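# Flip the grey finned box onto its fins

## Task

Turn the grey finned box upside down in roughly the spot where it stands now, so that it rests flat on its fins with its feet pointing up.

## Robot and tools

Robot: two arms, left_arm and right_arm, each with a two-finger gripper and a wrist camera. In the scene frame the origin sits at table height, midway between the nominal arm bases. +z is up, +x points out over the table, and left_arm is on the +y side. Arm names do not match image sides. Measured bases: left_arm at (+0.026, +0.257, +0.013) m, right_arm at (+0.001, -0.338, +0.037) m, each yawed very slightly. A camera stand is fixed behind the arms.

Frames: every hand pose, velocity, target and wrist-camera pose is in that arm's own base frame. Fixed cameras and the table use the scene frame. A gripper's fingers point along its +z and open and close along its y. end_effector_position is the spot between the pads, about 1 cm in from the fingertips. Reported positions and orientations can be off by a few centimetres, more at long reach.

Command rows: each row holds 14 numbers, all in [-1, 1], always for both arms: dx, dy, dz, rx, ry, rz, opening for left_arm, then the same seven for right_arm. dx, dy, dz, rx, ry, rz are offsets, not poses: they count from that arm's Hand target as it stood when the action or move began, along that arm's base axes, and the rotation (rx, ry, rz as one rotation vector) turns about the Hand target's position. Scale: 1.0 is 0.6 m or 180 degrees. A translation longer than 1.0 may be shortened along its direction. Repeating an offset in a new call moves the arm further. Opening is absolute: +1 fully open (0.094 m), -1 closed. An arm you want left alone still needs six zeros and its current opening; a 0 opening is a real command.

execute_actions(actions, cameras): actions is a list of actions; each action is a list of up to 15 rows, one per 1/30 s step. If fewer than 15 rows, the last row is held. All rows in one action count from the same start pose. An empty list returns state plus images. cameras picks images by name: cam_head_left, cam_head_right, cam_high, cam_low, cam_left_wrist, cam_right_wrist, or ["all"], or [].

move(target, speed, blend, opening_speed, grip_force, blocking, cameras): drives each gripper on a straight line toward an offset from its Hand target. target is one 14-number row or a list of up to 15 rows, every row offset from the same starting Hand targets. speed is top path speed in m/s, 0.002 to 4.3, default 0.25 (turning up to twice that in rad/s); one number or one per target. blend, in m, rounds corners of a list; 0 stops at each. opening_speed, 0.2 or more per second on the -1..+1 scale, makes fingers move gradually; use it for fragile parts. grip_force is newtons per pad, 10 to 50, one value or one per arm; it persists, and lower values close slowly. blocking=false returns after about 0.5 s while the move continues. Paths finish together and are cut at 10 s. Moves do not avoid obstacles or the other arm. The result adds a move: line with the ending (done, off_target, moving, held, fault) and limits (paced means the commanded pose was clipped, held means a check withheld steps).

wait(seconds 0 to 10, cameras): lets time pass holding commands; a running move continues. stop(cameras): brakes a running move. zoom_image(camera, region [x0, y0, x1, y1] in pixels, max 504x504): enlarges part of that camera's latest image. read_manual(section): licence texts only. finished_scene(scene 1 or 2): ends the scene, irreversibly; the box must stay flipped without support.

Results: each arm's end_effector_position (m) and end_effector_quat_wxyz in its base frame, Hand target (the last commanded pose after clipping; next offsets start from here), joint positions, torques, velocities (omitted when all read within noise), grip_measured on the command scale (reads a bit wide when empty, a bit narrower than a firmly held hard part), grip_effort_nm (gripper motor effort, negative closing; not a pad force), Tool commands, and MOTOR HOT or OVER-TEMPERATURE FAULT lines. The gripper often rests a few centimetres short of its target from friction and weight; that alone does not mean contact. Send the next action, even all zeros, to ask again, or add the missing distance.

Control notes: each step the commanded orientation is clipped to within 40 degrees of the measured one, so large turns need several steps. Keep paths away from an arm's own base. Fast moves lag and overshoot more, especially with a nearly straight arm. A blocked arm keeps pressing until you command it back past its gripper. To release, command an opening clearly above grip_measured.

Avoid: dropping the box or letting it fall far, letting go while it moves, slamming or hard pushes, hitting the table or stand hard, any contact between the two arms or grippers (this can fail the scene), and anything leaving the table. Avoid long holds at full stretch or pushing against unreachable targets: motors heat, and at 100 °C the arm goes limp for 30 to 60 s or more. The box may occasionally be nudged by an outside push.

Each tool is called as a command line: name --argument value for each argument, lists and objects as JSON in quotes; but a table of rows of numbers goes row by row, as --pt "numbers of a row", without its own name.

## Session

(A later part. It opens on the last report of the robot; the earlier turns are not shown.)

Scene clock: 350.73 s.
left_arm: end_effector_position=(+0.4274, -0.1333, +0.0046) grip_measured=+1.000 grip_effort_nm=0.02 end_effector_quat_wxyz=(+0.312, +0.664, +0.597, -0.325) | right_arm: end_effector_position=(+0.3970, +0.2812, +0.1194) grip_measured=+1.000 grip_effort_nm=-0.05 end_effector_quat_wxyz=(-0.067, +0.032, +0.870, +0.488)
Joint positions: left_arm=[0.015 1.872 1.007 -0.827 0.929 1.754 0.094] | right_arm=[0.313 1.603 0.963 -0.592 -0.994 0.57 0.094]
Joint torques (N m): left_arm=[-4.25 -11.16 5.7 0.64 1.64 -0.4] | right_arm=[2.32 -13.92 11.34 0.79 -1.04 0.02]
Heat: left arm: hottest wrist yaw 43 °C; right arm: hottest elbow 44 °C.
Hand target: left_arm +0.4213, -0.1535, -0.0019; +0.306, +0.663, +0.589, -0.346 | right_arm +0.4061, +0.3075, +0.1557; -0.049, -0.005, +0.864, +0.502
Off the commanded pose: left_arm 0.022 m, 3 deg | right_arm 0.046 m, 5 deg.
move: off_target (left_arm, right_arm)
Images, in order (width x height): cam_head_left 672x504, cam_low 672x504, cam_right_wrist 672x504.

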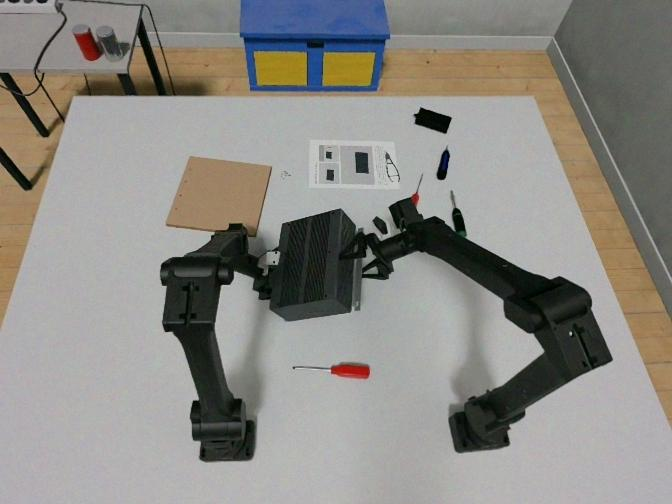

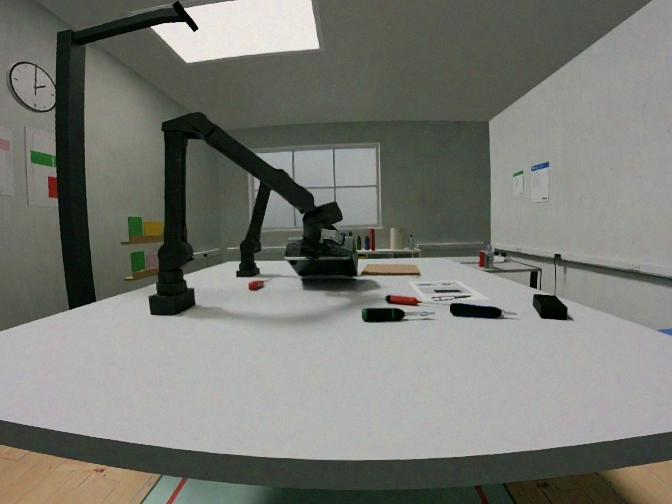

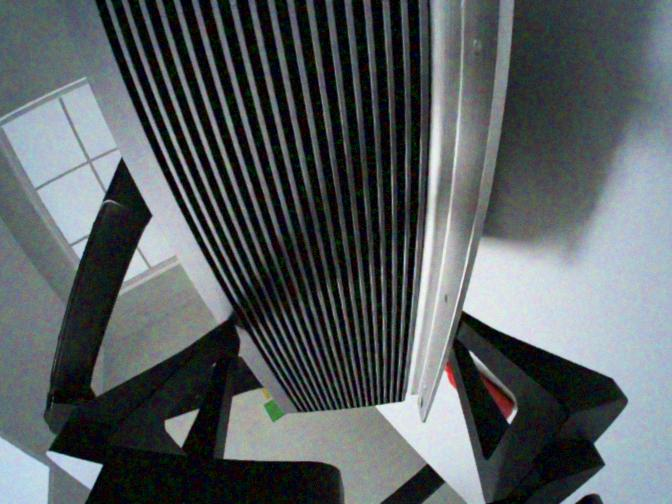

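move --target '[0,0,0,0,0,0,1,-0.0045,-0.0385,-0.062,0,0,0,-1]' --speed 0.028 --opening_speed 1.25 --cameras '["cam_head_left", "cam_low", "cam_right_wrist"]'

zoom_image --camera "cam_low" --region '[240, 200, 400, 310]'

Scene clock: 368.97 s.
left_arm: end_effector_position=(+0.4274, -0.1318, +0.0014) grip_measured=+1.000 grip_effort_nm=0.02 end_effector_quat_wxyz=(+0.313, +0.662, +0.598, -0.327) | right_arm: end_effector_position=(+0.3937, +0.2647, +0.0947) grip_measured=-0.926 grip_effort_nm=-1.03 end_effector_quat_wxyz=(-0.061, +0.014, +0.875, +0.481)
Joint positions: left_arm=[0.02 1.881 1.007 -0.823 0.934 1.756 0.094] | right_arm=[0.281 1.636 0.938 -0.606 -0.989 0.459 0.003]
Joint torques (N m): left_arm=[-4.66 -11.93 5.63 0.51 1.46 -0.41] | right_arm=[1.44 -12.63 8.96 2 -2.04 0.18]
Heat: left arm: hottest wrist yaw 42 °C; right arm: hottest elbow 44 °C.
Hand target: left_arm +0.4213, -0.1535, -0.0019; +0.306, +0.663, +0.589, -0.346 | right_arm +0.4034, +0.2844, +0.1185; -0.049, -0.005, +0.864, +0.502
Off the commanded pose: left_arm 0.023 m, 2 deg | right_arm 0.032 m, 4 deg.
move: off_target (left_arm, right_arm)
Images, in order (width x height): cam_head_left 672x504, cam_low 672x504, cam_right_wrist 672x504.

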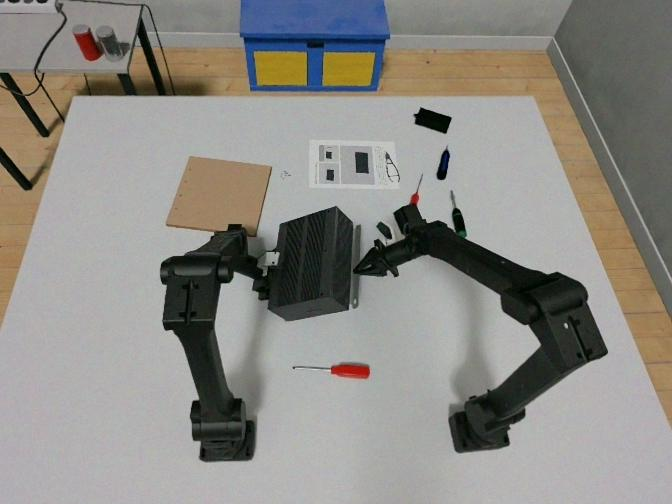

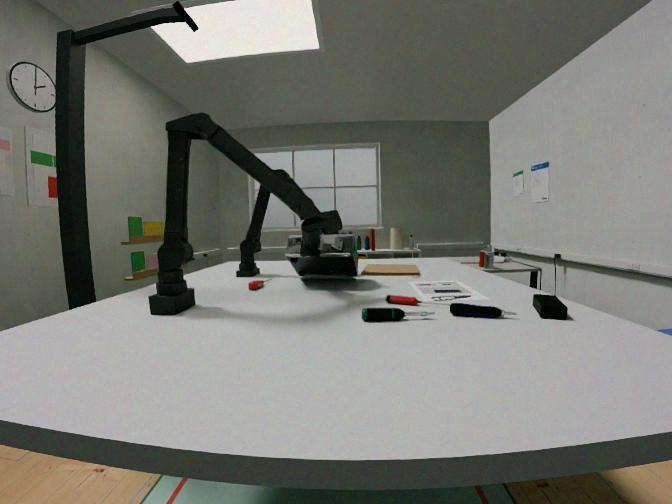

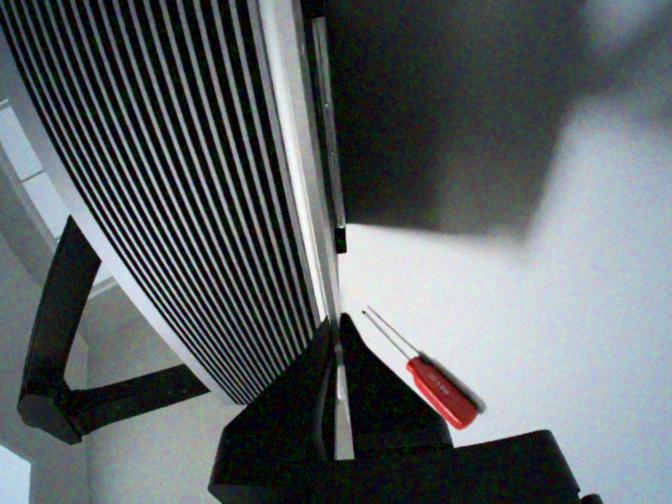

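Scaled by 3.150.

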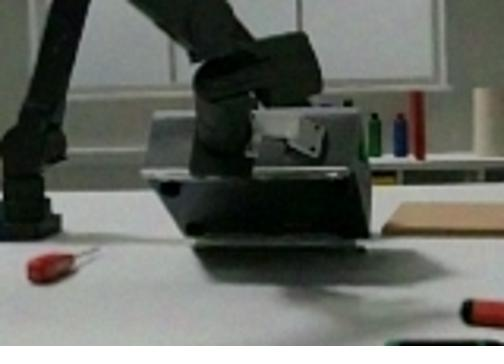

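move --pt "0 0.16 0 0 0 0 1 0 0 0 0 0 0 -1" --pt "-0.05 0.2 0.2 0 0 0 1 -0.008 -0.05 0.07 -0.0825 0 0 -1" --pt "-0.05 0.2 0.2 0 0 0 1 -0.01 -0.125 0.117 -0.154 0 0 -1" --speed '[0.15, 0.06, 0.05]' --blend '[0.01, 0.015, 0]' --cameras '["cam_head_left", "cam_low", "cam_right_wrist", "cam_high"]'

Scene clock: 420.60 s.
left_arm: end_effector_position=(+0.3817, -0.0407, +0.1061) grip_measured=+1.000 grip_effort_nm=0.02 end_effector_quat_wxyz=(+0.292, +0.647, +0.612, -0.348) | right_arm: end_effector_position=(+0.3750, +0.2206, +0.1523) grip_measured=-0.932 grip_effort_nm=-1.04 end_effector_quat_wxyz=(-0.092, +0.011, +0.956, +0.278)
Joint positions: left_arm=[0.245 1.687 1.06 -1.397 0.859 2.081 0.094] | right_arm=[0.307 1.518 1.137 -1.191 -0.595 0.329 0.003]
Joint torques (N m): left_arm=[0.03 -12.4 8.8 -0.72 0.44 -0.07] | right_arm=[-3.02 -15.03 11.63 -0.24 0.59 -0.21]
Heat: left arm: hottest wrist yaw 38 °C; right arm: hottest elbow 48 °C.
Hand target: left_arm +0.3913, -0.0335, +0.1181; +0.306, +0.663, +0.589, -0.346 | right_arm +0.3974, +0.2094, +0.1888; -0.049, +0.007, +0.959, +0.280
Off the commanded pose: left_arm 0.017 m, 4 deg | right_arm 0.044 m, 5 deg.
joint sent to its limit (left arm) — joint 6 (wrist roll), upper limit. The joint targets are off in orientation, not in position.
move: off_target (left_arm, right_arm)
Images, in order (width x height): cam_head_left 672x504, cam_high 672x504, cam_low 672x504, cam_right_wrist 672x504.

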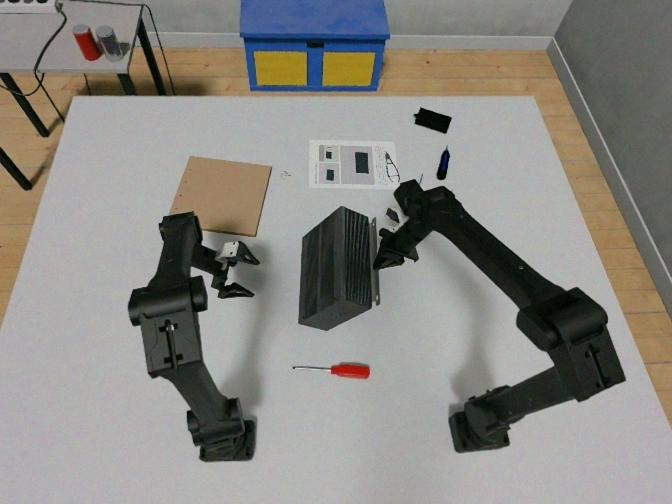

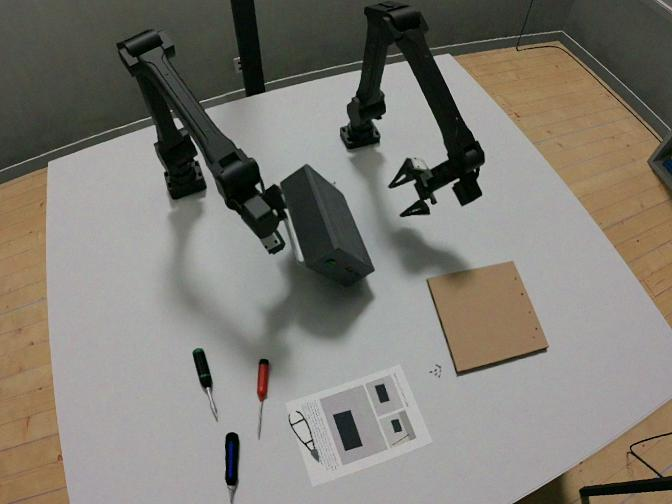

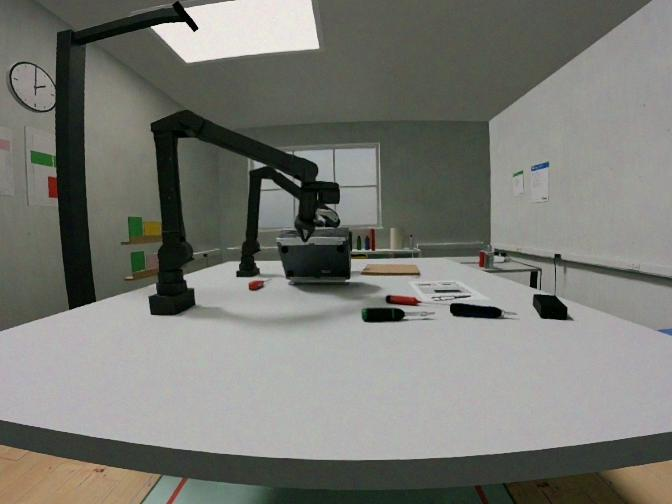

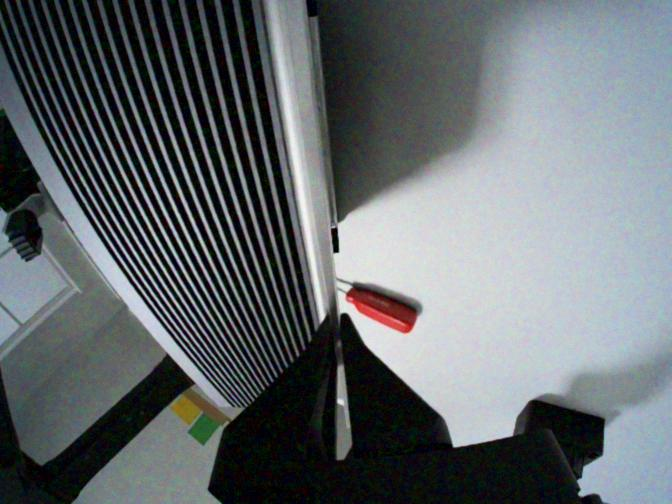

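move --pt "0.02 -0.0775 0.137 0.1351 0.165 0.1015 1 0.005 -0.05 0.032 -0.055 0 0 -1" --pt "0.034 -0.211 0.22 0.233 0.2366 0.2706 1 0.008 -0.1 0.05 -0.1045 0 0 -1" --speed 0.1 --blend '[0.01, 0]' --cameras '["cam_head_left", "cam_low", "cam_right_wrist"]'

Scene clock: 504.73 s.
left_arm: end_effector_position=(+0.4026, -0.1547, +0.2376) grip_measured=+1.000 grip_effort_nm=0.02 end_effector_quat_wxyz=(-0.063, +0.271, +0.943, -0.182) | right_arm: end_effector_position=(+0.3756, +0.1656, +0.1802) grip_measured=-0.933 grip_effort_nm=-1.04 end_effector_quat_wxyz=(-0.099, +0.010, +0.988, +0.115)
Joint positions: left_arm=[-0.225 1.553 1.452 -1.623 0.356 0.363 0.094] | right_arm=[0.299 1.51 1.264 -1.448 -0.28 0.303 0.003]
Joint torques (N m): left_arm=[-1.44 -11.28 12.04 -0.02 0.22 -0.27] | right_arm=[-3.78 -14.51 12.4 -0.02 0.87 -0.26]
Heat: left arm: hottest elbow 43 °C; right arm: hottest elbow 52 °C.
Hand target: left_arm +0.4118, -0.1601, +0.2501; -0.052, +0.272, +0.944, -0.178 | right_arm +0.4023, +0.1493, +0.2188; -0.047, +0.015, +0.992, +0.120
Off the commanded pose: left_arm 0.016 m, 1 deg | right_arm 0.050 m, 6 deg.
move: off_target (left_arm, right_arm)
Images, in order (width x height): cam_head_left 672x504, cam_low 672x504, cam_right_wrist 672x504.

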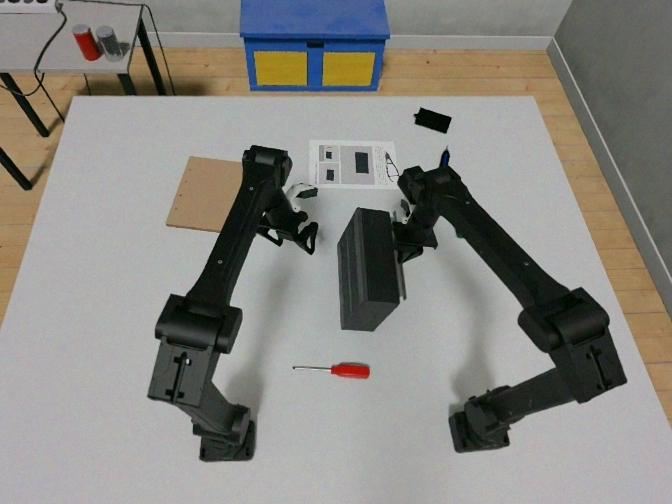

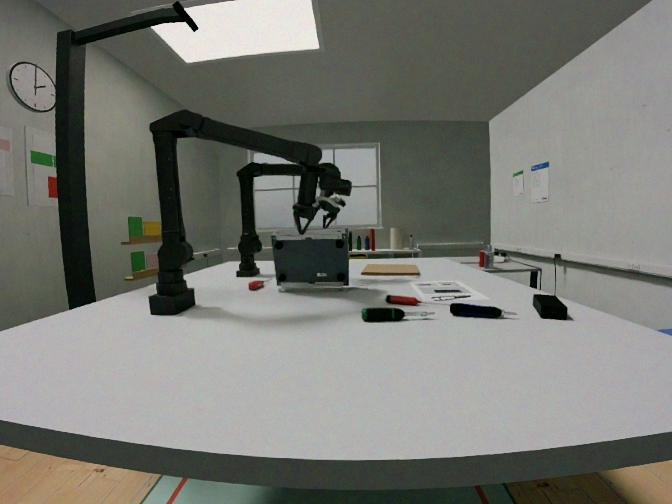

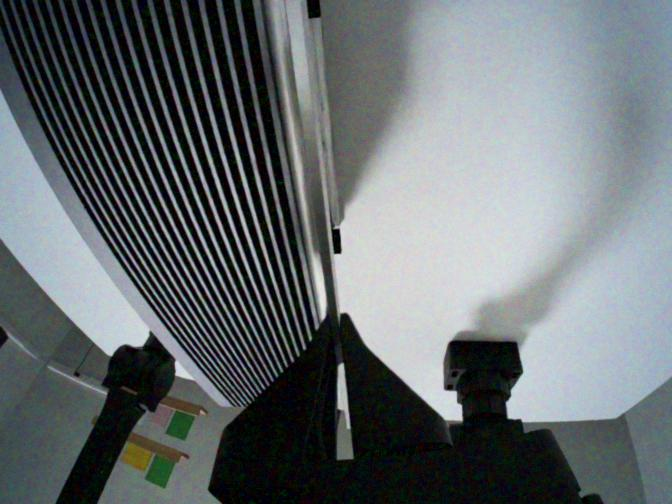

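move --target '[-0.003,-0.133,0.075,0.0727,-0.0211,0.1773,1,0.005,0.038,0.0067,-0.143,0,0,-1]' --speed 0.08 --cameras '["cam_head_left", "cam_low", "cam_left_wrist", "cam_right_wrist", "cam_high"]'

Scene clock: 529.37 s.
left_arm: end_effector_position=(+0.4026, -0.2320, +0.2793) grip_measured=+1.000 grip_effort_nm=0.02 end_effector_quat_wxyz=(-0.016, +0.001, +0.998, -0.063) | right_arm: end_effector_position=(+0.3794, +0.1657, +0.1820) grip_measured=-0.930 grip_effort_nm=-1.04 end_effector_quat_wxyz=(-0.096, +0.018, +0.989, -0.110)
Joint positions: left_arm=[-0.474 1.533 1.571 -1.58 0.127 -0.474 0.094] | right_arm=[0.458 1.619 1.393 -1.618 0.107 0.508 0.003]
Joint torques (N m): left_arm=[-1.55 -11.69 12.55 0.51 0.01 -0.32] | right_arm=[-0.5 -14.21 13.93 -0.65 1.58 0.12]
Heat: left arm: hottest elbow 47 °C; right arm: hottest elbow 54 °C.
Hand target: left_arm +0.4099, -0.2399, +0.2951; +0.000, +0.000, +0.998, -0.069 | right_arm +0.4052, +0.1722, +0.2227; -0.043, +0.025, +0.993, -0.104
Off the commanded pose: left_arm 0.019 m, 2 deg | right_arm 0.049 m, 6 deg.
move: off_target (left_arm, right_arm)
Images, in order (width x height): cam_head_left 672x504, cam_high 672x504, cam_low 672x504, cam_left_wrist 672x504, cam_right_wrist 672x504.

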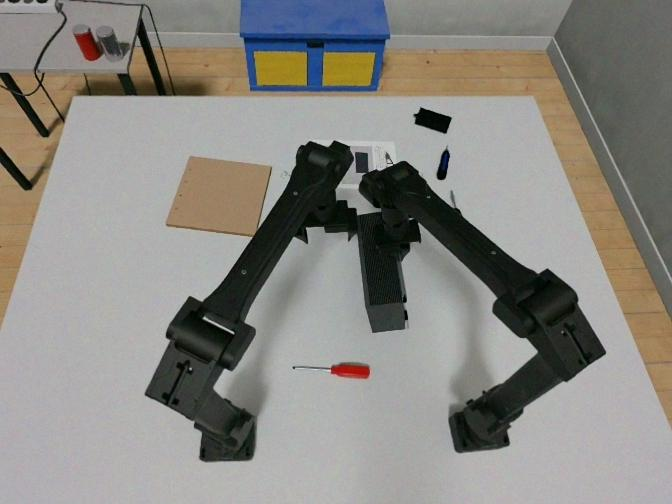

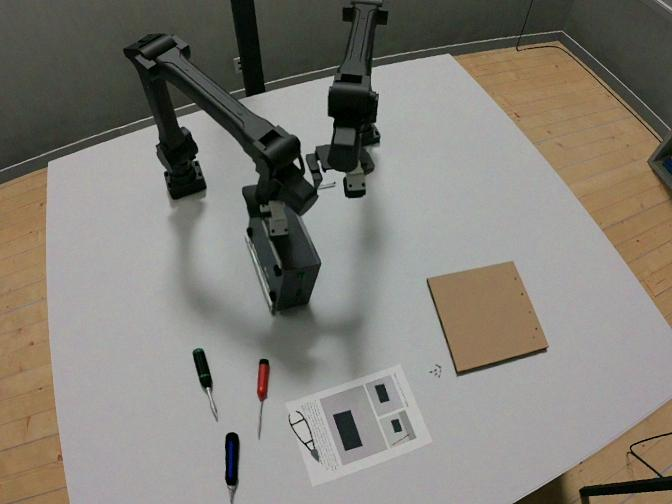

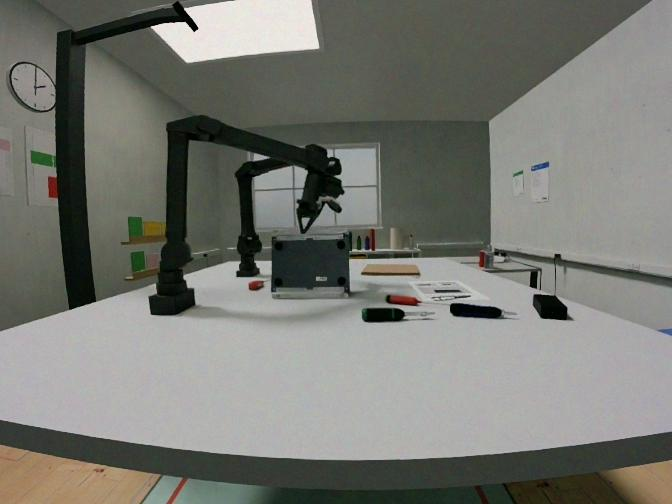

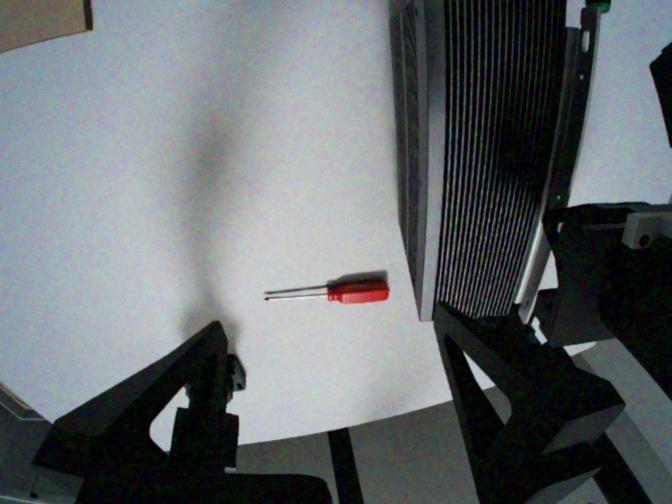

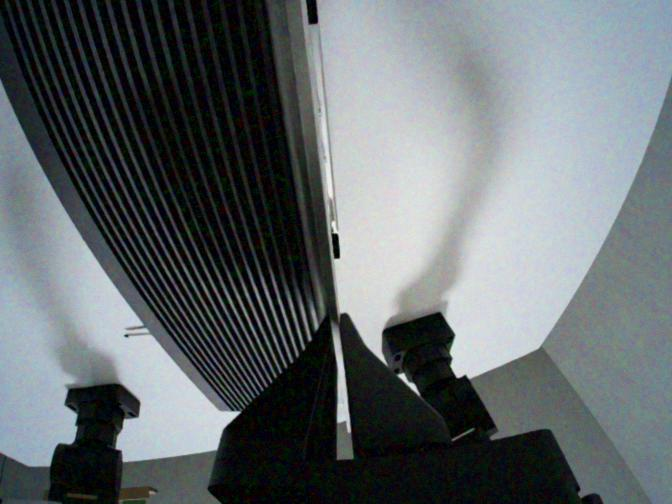

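move --pt "0 0 0 0 0 0 1 -0.03 -0.0037 -0.046 0 0 0 -1" --pt "0 0 0 0 0 0 1 -0.03 -0.0037 -0.046 0 0 0 -0.65" --speed 0.06 --opening_speed 0.4 --cameras '["cam_left_wrist", "cam_right_wrist", "cam_high"]'

Scene clock: 541.90 s.
left_arm: end_effector_position=(+0.4026, -0.2320, +0.2793) grip_measured=+1.000 grip_effort_nm=0.02 end_effector_quat_wxyz=(-0.016, +0.001, +0.998, -0.063) | right_arm: end_effector_position=(+0.3823, +0.1630, +0.1871) grip_measured=-0.652 grip_effort_nm=0.07 end_effector_quat_wxyz=(-0.059, +0.024, +0.992, -0.110)
Joint positions: left_arm=[-0.474 1.533 1.571 -1.58 0.127 -0.474 0.094] | right_arm=[0.462 1.579 1.366 -1.567 0.138 0.525 0.016]
Joint torques (N m): left_arm=[-1.44 -11.63 12.51 0.55 0.01 -0.32] | right_arm=[0.44 -12.45 8.64 0.53 0.22 0.1]
Heat: left arm: hottest elbow 49 °C; right arm: hottest elbow 56 °C.
Hand target: left_arm +0.4099, -0.2400, +0.2951; +0.000, +0.000, +0.998, -0.069 | right_arm +0.3872, +0.1700, +0.1952; -0.043, +0.025, +0.993, -0.104
Off the commanded pose: left_arm 0.019 m, 2 deg | right_arm 0.012 m, 2 deg.
move: off_target (left_arm, right_arm); target 2's new opening was sent with right_arm's hand 0.017 m and 4 deg from that target
Images, in order (width x height): cam_high 672x504, cam_left_wrist 672x504, cam_right_wrist 672x504.

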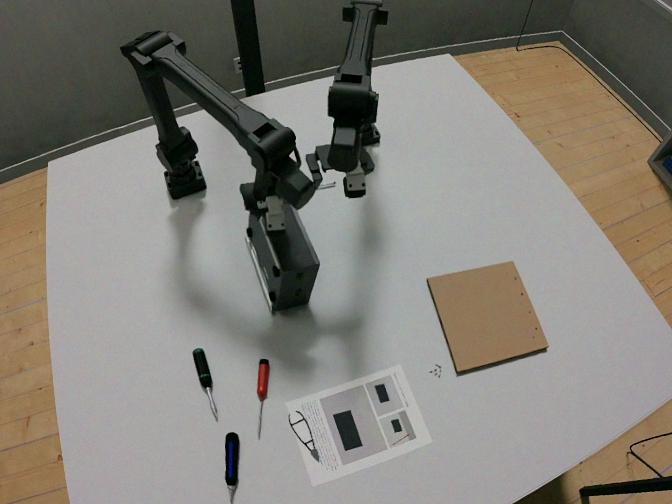

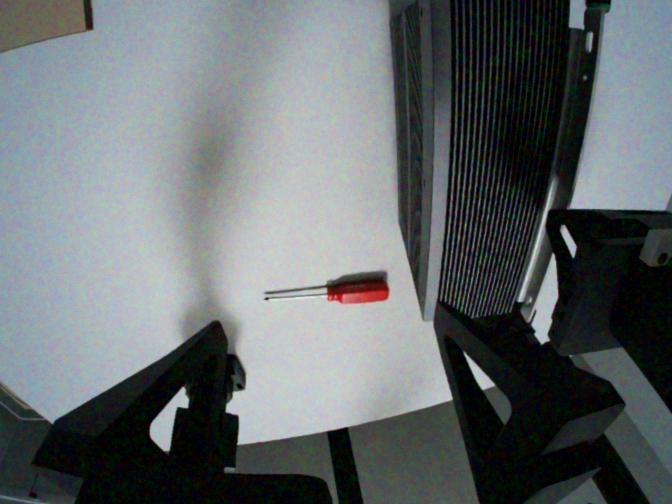

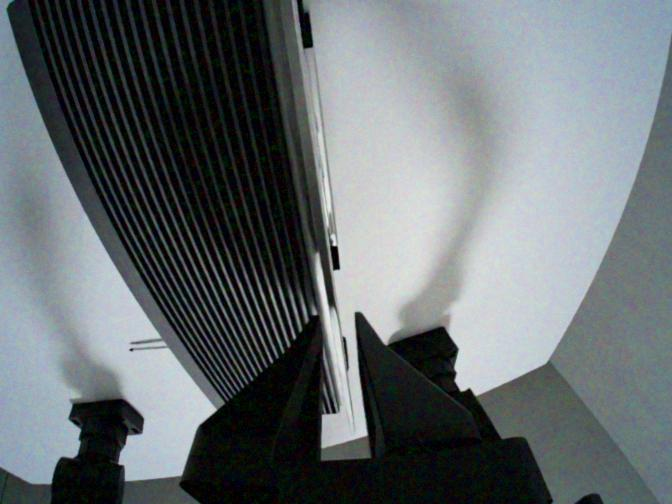

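move --pt "0 0 0.01 0 0 0 1 0.001 0.0086 0.041 0 0 0 -0.4" --pt "0 -0.03 0.02 -0.01 -0.04 -0.004 1 0.001 0.012 0.15 0 0 0 -0.4" --pt "-0.0015 -0.2317 0.0217 -0.0265 -0.0975 -0.008 1 0.054 -0.369 0.14 0 0 -0.17 -0.4" --speed '[0.06, 0.15, 0.25]' --blend '[0.012, 0.03, 0]' --cameras '["cam_left_wrist", "cam_head_left", "cam_high"]'

Scene clock: 628.50 s.
left_arm: end_effector_position=(+0.4058, -0.2391, +0.2846) grip_measured=+1.000 grip_effort_nm=0.02 end_effector_quat_wxyz=(-0.002, +0.006, +0.998, -0.064) | right_arm: end_effector_position=(+0.3819, +0.1669, +0.2548) grip_measured=-0.401 grip_effort_nm=0.07 end_effector_quat_wxyz=(-0.031, +0.026, +0.995, -0.095)
Joint positions: left_arm=[-0.489 1.532 1.583 -1.565 0.114 -0.482 0.094] | right_arm=[0.47 1.519 1.483 -1.68 0.138 0.532 0.028]
Joint torques (N m): left_arm=[-0.38 -11.99 9.02 0.44 0.16 -0.16] | right_arm=[1.26 -12.16 10.67 0.05 0.15 0.04]
Heat: left arm: hottest elbow 54 °C; right arm: hottest elbow 47 °C.
Hand target: left_arm +0.4055, -0.2362, +0.2843; -0.005, +0.003, +0.998, -0.062 (not the last commanded pose) | right_arm +0.3878, +0.1767, +0.2693; -0.043, +0.025, +0.993, -0.104 (not the last commanded pose)
Off the commanded pose: left_arm 0.142 m, 18 deg | right_arm 0.223 m, 31 deg.
joint sent to its limit (right arm) — joint 4 (wrist pitch), lower limit.
move: held (left_arm; a check stopped the path), off_target (right_arm; braked when a check withheld steps of left_arm); path passed 1 of 3 targets; limits=held
pose unreachable (left arm): on one or more control steps of this call, first in action 0 (counted from 0), this arm could not follow its commanded pose, so it was not sent that pose on those steps. It may still have moved: this result reports where it is.
cause: moving toward the commanded pose would bring a part of the arm too close to another arm (this arm's wrist (the part past joint 4) and the right arm's wrist (the part past joint 4), along the way the arms are being sent, or toward where that arm still pushes).
Images, in order (width x height): cam_head_left 672x504, cam_high 672x504, cam_left_wrist 672x504.

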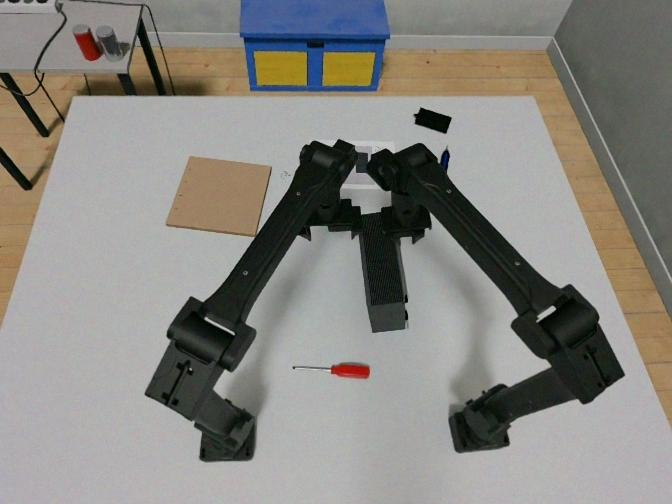

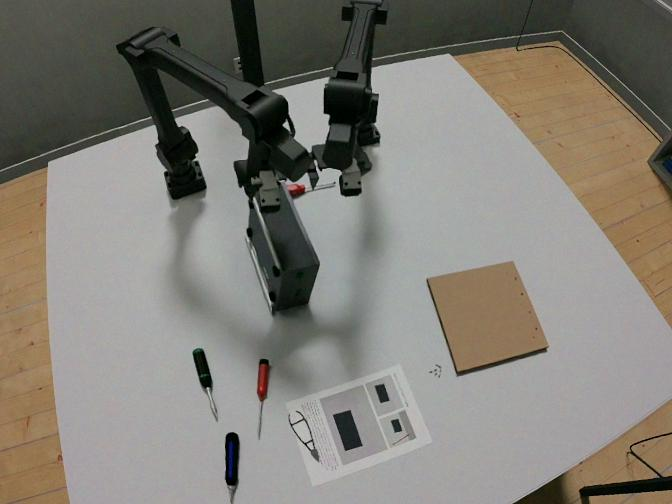

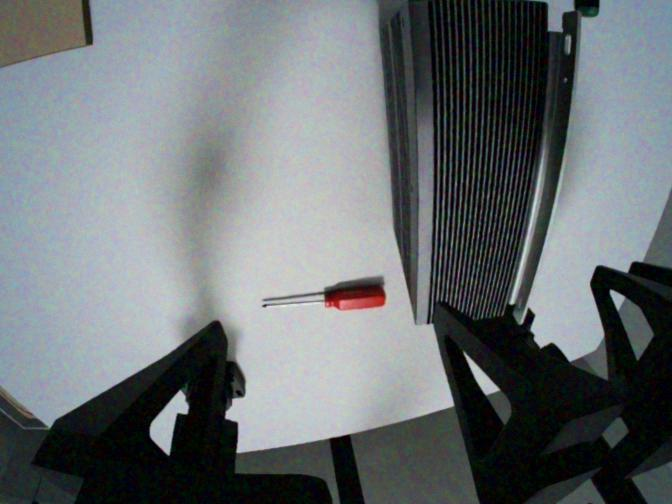

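move --target '[0,0,0.01,0,0,0,1,0.053,-0.38,0.017,0,0,-0.17,-0.4]' --speed 0.25

move --target '[0.006,-0.238,0.03,-0.0265,-0.0975,-0.008,1,0,0,0,0,0,0,-0.4]' --speed 0.2 --cameras '["cam_left_wrist", "cam_head_left", "cam_high"]'

Scene clock: 635.47 s.
left_arm: end_effector_position=(+0.4027, -0.2374, +0.2845) grip_measured=+1.000 grip_effort_nm=0.02 end_effector_quat_wxyz=(-0.008, +0.005, +0.998, -0.060) | right_arm: end_effector_position=(+0.4087, -0.0482, +0.2655) grip_measured=-0.401 grip_effort_nm=0.07 end_effector_quat_wxyz=(-0.041, +0.285, +0.954, -0.082)
Joint positions: left_arm=[-0.489 1.532 1.583 -1.579 0.114 -0.482 0.094] | right_arm=[-0.057 1.488 1.478 -1.68 0.14 0.532 0.028]
Joint torques (N m): left_arm=[-0.38 -11.93 10.28 0.38 0.16 -0.17] | right_arm=[-2.61 -10.11 11.04 -0.05 0.22 -0.11]
Heat: left arm: hottest elbow 52 °C; right arm: hottest elbow 48 °C.
Hand target: left_arm +0.4054, -0.2361, +0.2903; -0.005, +0.003, +0.998, -0.062 | right_arm +0.4196, -0.0514, +0.2796; -0.069, +0.286, +0.952, -0.089
Off the commanded pose: left_arm 0.007 m, 0 deg | right_arm 0.018 m, 3 deg.
joint sent to its limit (right arm) — joint 4 (wrist pitch), lower limit. The joint targets are off in orientation, not in position.
move: off_target (right_arm)

Scene clock: 637.07 s.
left_arm: end_effector_position=(+0.3967, -0.3662, +0.2979) grip_measured=+1.000 grip_effort_nm=0.02 end_effector_quat_wxyz=(+0.133, +0.031, +0.986, -0.091) | right_arm: end_effector_position=(+0.4087, -0.0482, +0.2655) grip_measured=-0.401 grip_effort_nm=0.07 end_effector_quat_wxyz=(-0.041, +0.285, +0.954, -0.082)
Joint positions: left_arm=[-0.758 1.546 1.604 -1.308 -0.04 -0.688 0.094] | right_arm=[-0.057 1.488 1.478 -1.68 0.14 0.532 0.028]
Joint torques (N m): left_arm=[-0.97 -10.81 13.12 1.77 -0.13 -0.34] | right_arm=[-0.85 -10.64 11.06 -0.01 0.22 -0.11]
Heat: left arm: hottest elbow 52 °C; right arm: hottest elbow 48 °C.
Hand target: left_arm +0.4089, -0.3790, +0.3082; +0.146, +0.025, +0.984, -0.102 | right_arm +0.4196, -0.0514, +0.2796; -0.069, +0.286, +0.952, -0.089
Off the commanded pose: left_arm 0.021 m, 2 deg | right_arm 0.018 m, 3 deg.
joint sent to its limit (right arm) — joint 4 (wrist pitch), lower limit. The joint targets are off in orientation, not in position.
move: off_target (left_arm, right_arm)
Images, in order (width x height): cam_head_left 672x504, cam_high 672x504, cam_left_wrist 672x504.

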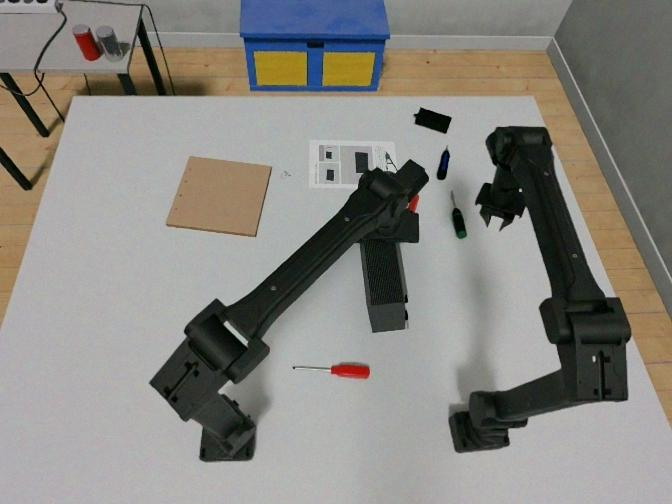

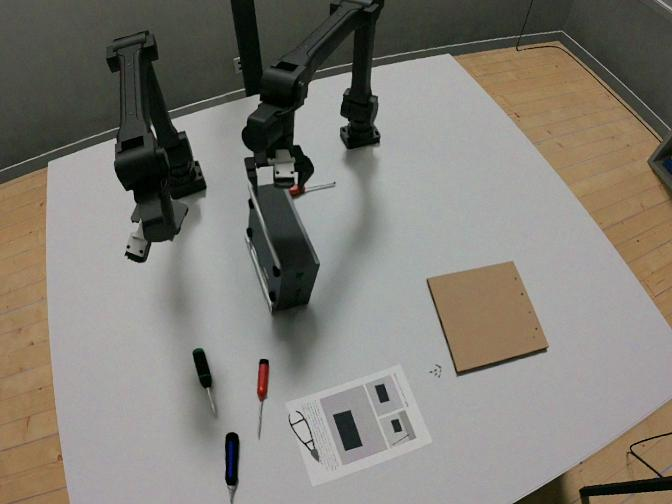

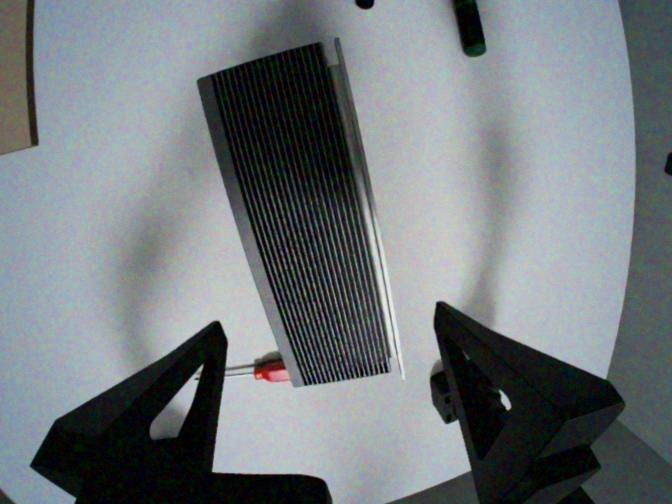

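zoom_image --camera "cam_head_left" --region '[330, 200, 450, 350]'

Scaled by 3.360.

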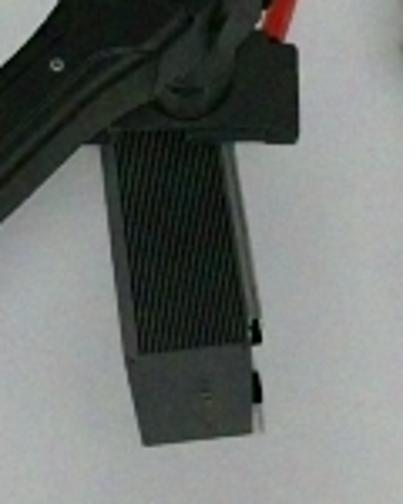

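move --target '[-0.0065,-0.0645,-0.112,-0.0048,-0.0036,0.043,1,0,0,0,0,0,0,-0.4]' --speed 0.1 --cameras '["cam_left_wrist"]'

Scene clock: 696.50 s.
left_arm: end_effector_position=(+0.4037, -0.4104, +0.2507) grip_measured=+1.000 grip_effort_nm=0.02 end_effector_quat_wxyz=(+0.161, -0.039, +0.981, -0.101) | right_arm: end_effector_position=(+0.4087, -0.0482, +0.2655) grip_measured=-0.401 grip_effort_nm=0.07 end_effector_quat_wxyz=(-0.041, +0.285, +0.954, -0.082)
Joint positions: left_arm=[-0.827 1.614 1.549 -1.141 -0.112 -0.885 0.094] | right_arm=[-0.057 1.488 1.478 -1.68 0.14 0.532 0.028]
Joint torques (N m): left_arm=[-1.61 -12.34 9.58 1.87 -0.18 -0.32] | right_arm=[-0.32 -10.34 10.93 -0.01 0.17 -0.11]
Heat: left arm: hottest elbow 56 °C; right arm: hottest elbow 49 °C.
Hand target: left_arm +0.4050, -0.4177, +0.2411; +0.159, -0.042, +0.981, -0.100 | right_arm +0.4196, -0.0514, +0.2796; -0.069, +0.286, +0.952, -0.089
Off the commanded pose: left_arm 0.012 m, 0 deg | right_arm 0.018 m, 3 deg.
joint sent to its limit (right arm) — joint 4 (wrist pitch), lower limit. The joint targets are off in orientation, not in position.
move: off_target (left_arm, right_arm)
Images, in order (width x height): cam_left_wrist 672x504.

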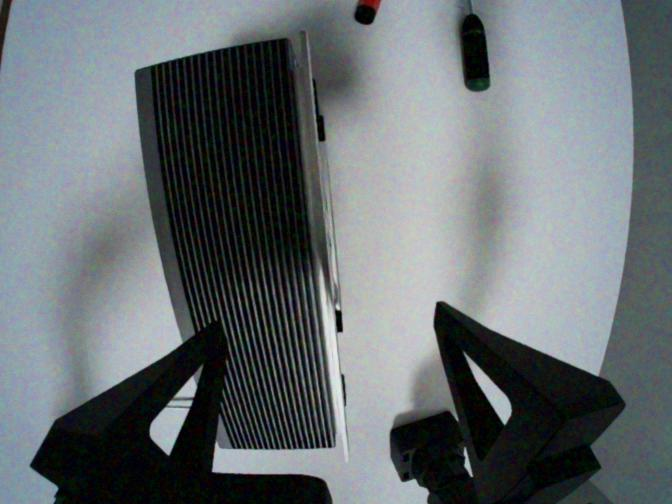

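move --target '[0.024,-0.0115,-0.069,0,0,0,1,0,0,0,0,0,0,-0.4]' --speed 0.08 --cameras '["cam_left_wrist"]'

Scene clock: 713.13 s.
left_arm: end_effector_position=(+0.4137, -0.4212, +0.2106) grip_measured=+1.000 grip_effort_nm=0.02 end_effector_quat_wxyz=(+0.160, -0.039, +0.981, -0.101) | right_arm: end_effector_position=(+0.4087, -0.0482, +0.2655) grip_measured=-0.401 grip_effort_nm=0.07 end_effector_quat_wxyz=(-0.041, +0.285, +0.954, -0.082)
Joint positions: left_arm=[-0.827 1.664 1.507 -1.048 -0.112 -0.886 0.094] | right_arm=[-0.057 1.488 1.478 -1.68 0.14 0.532 0.028]
Joint torques (N m): left_arm=[-0.38 -13.1 9.46 2.04 0 -0.21] | right_arm=[-1.03 -9.64 11.34 -0.06 0.25 -0.13]
Heat: left arm: hottest elbow 53 °C; right arm: hottest elbow 50 °C.
Hand target: left_arm +0.4195, -0.4246, +0.1997; +0.159, -0.042, +0.981, -0.100 | right_arm +0.4196, -0.0514, +0.2796; -0.069, +0.286, +0.952, -0.089
Off the commanded pose: left_arm 0.013 m, 0 deg | right_arm 0.018 m, 3 deg.
joint sent to its limit (right arm) — joint 4 (wrist pitch), lower limit. The joint targets are off in orientation, not in position.
move: off_target (left_arm, right_arm)
Images, in order (width x height): cam_left_wrist 672x504.

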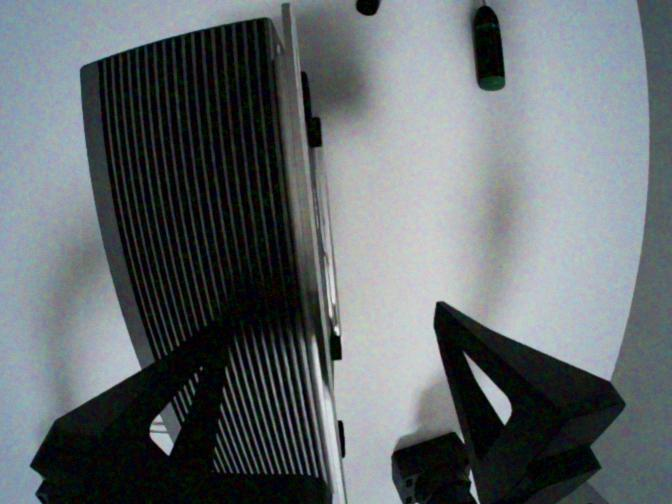

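move --target '[0,0,0,0,0,0,-1,0,0,0,0,0,0,-0.4]' --speed 0.05 --opening_speed 0.8 --cameras '["cam_left_wrist", "cam_head_left"]'

Scene clock: 723.77 s.
left_arm: end_effector_position=(+0.4181, -0.4199, +0.2105) grip_measured=-0.822 grip_effort_nm=-0.99 end_effector_quat_wxyz=(+0.166, -0.039, +0.980, -0.106) | right_arm: end_effector_position=(+0.4087, -0.0482, +0.2655) grip_measured=-0.401 grip_effort_nm=0.07 end_effector_quat_wxyz=(-0.041, +0.285, +0.954, -0.082)
Joint positions: left_arm=[-0.819 1.66 1.497 -1.026 -0.111 -0.877 0.008] | right_arm=[-0.057 1.488 1.478 -1.68 0.14 0.532 0.028]
Joint torques (N m): left_arm=[-1.26 -12.4 10.19 1.17 -0.08 -0.3] | right_arm=[-1.2 -10.7 11.23 0.14 0.22 -0.14]
Heat: left arm: hottest elbow 50 °C; right arm: hottest elbow 50 °C.
Hand target: left_arm +0.4194, -0.4247, +0.1999; +0.159, -0.042, +0.981, -0.100 | right_arm +0.4196, -0.0514, +0.2796; -0.069, +0.286, +0.952, -0.089
Off the commanded pose: left_arm 0.012 m, 1 deg | right_arm 0.018 m, 3 deg.
joint sent to its limit (right arm) — joint 4 (wrist pitch), lower limit. The joint targets are off in orientation, not in position.
move: off_target (left_arm, right_arm)
Images, in order (width x height): cam_head_left 672x504, cam_left_wrist 672x504.

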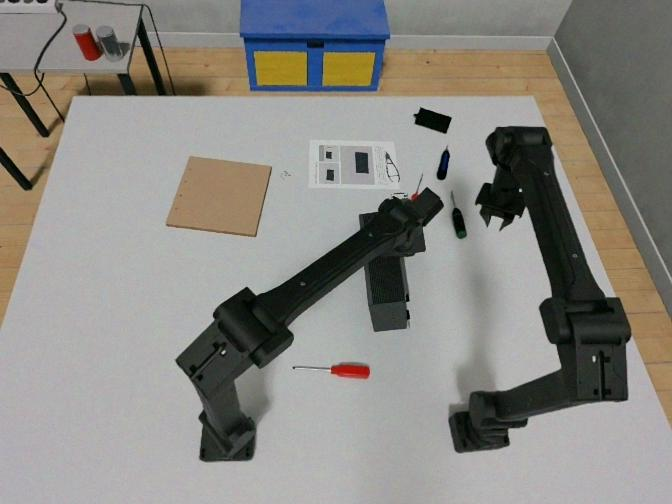

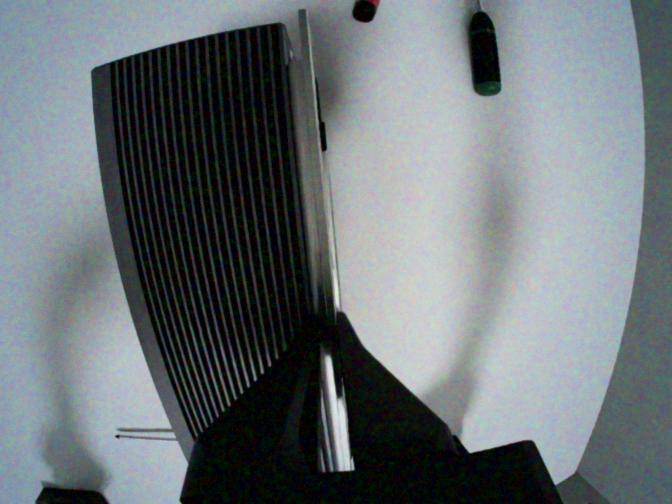

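move --pt "-0.0057 0.0737 0.0292 -0.0555 -0.0029 0 -1 0 0 0 0 0 0 -0.4" --pt "-0.0092 0.1405 0.0292 -0.111 -0.0058 0 -1 0 0 0 0 0 0 -0.4" --pt "-0.0125 0.206 0.0177 -0.1665 -0.0087 0 -1 0 0 0 0 0 0 -0.4" --pt "-0.0158 0.2687 -0.0055 -0.222 -0.0116 0 -1 0 0 0 0 0 0 -0.4" --speed 0.065 --blend '[0.015, 0.015, 0.015, 0]' --cameras '["cam_left_wrist", "cam_head_left", "cam_low"]'

Scene clock: 759.43 s.
left_arm: end_effector_position=(+0.4079, -0.2449, +0.1763) grip_measured=-0.864 grip_effort_nm=-0.99 end_effector_quat_wxyz=(+0.148, -0.103, +0.896, -0.405) | right_arm: end_effector_position=(+0.4087, -0.0482, +0.2655) grip_measured=-0.401 grip_effort_nm=0.07 end_effector_quat_wxyz=(-0.041, +0.285, +0.954, -0.082)
Joint positions: left_arm=[-0.342 1.28 0.813 -0.374 0.568 -0.792 0.006] | right_arm=[-0.057 1.488 1.478 -1.68 0.14 0.532 0.028]
Joint torques (N m): left_arm=[-3.19 -8.59 10.73 3 1.31 -0.48] | right_arm=[-1.26 -10.64 11.3 -0.06 0.2 -0.07]
Heat: left arm: hottest elbow 50 °C; right arm: hottest elbow 50 °C.
Hand target: left_arm +0.4099, -0.2634, +0.1966; +0.153, -0.092, +0.885, -0.430 | right_arm +0.4196, -0.0514, +0.2796; -0.069, +0.286, +0.952, -0.089
Off the commanded pose: left_arm 0.028 m, 3 deg | right_arm 0.018 m, 3 deg.
joint sent to its limit (right arm) — joint 4 (wrist pitch), lower limit. The joint targets are off in orientation, not in position.
move: off_target (left_arm, right_arm)
Images, in order (width x height): cam_head_left 672x504, cam_low 672x504, cam_left_wrist 672x504.

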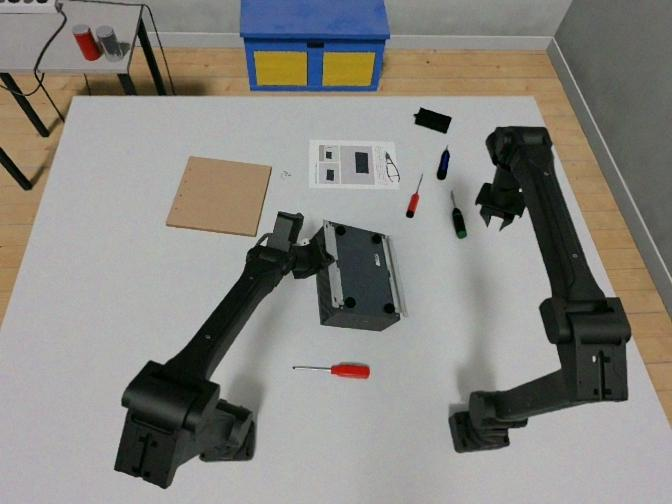

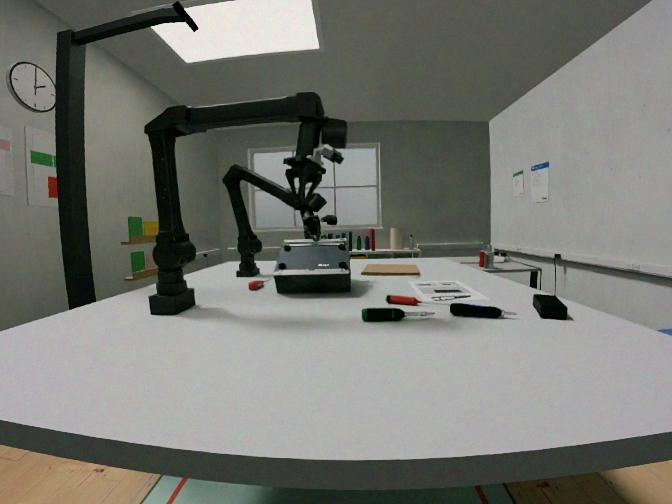

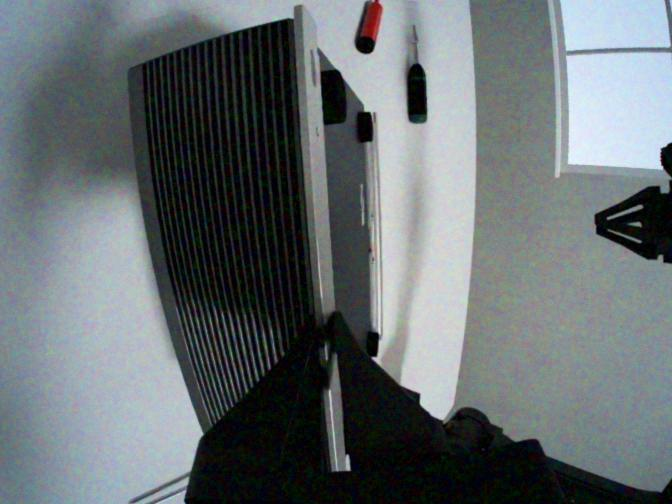

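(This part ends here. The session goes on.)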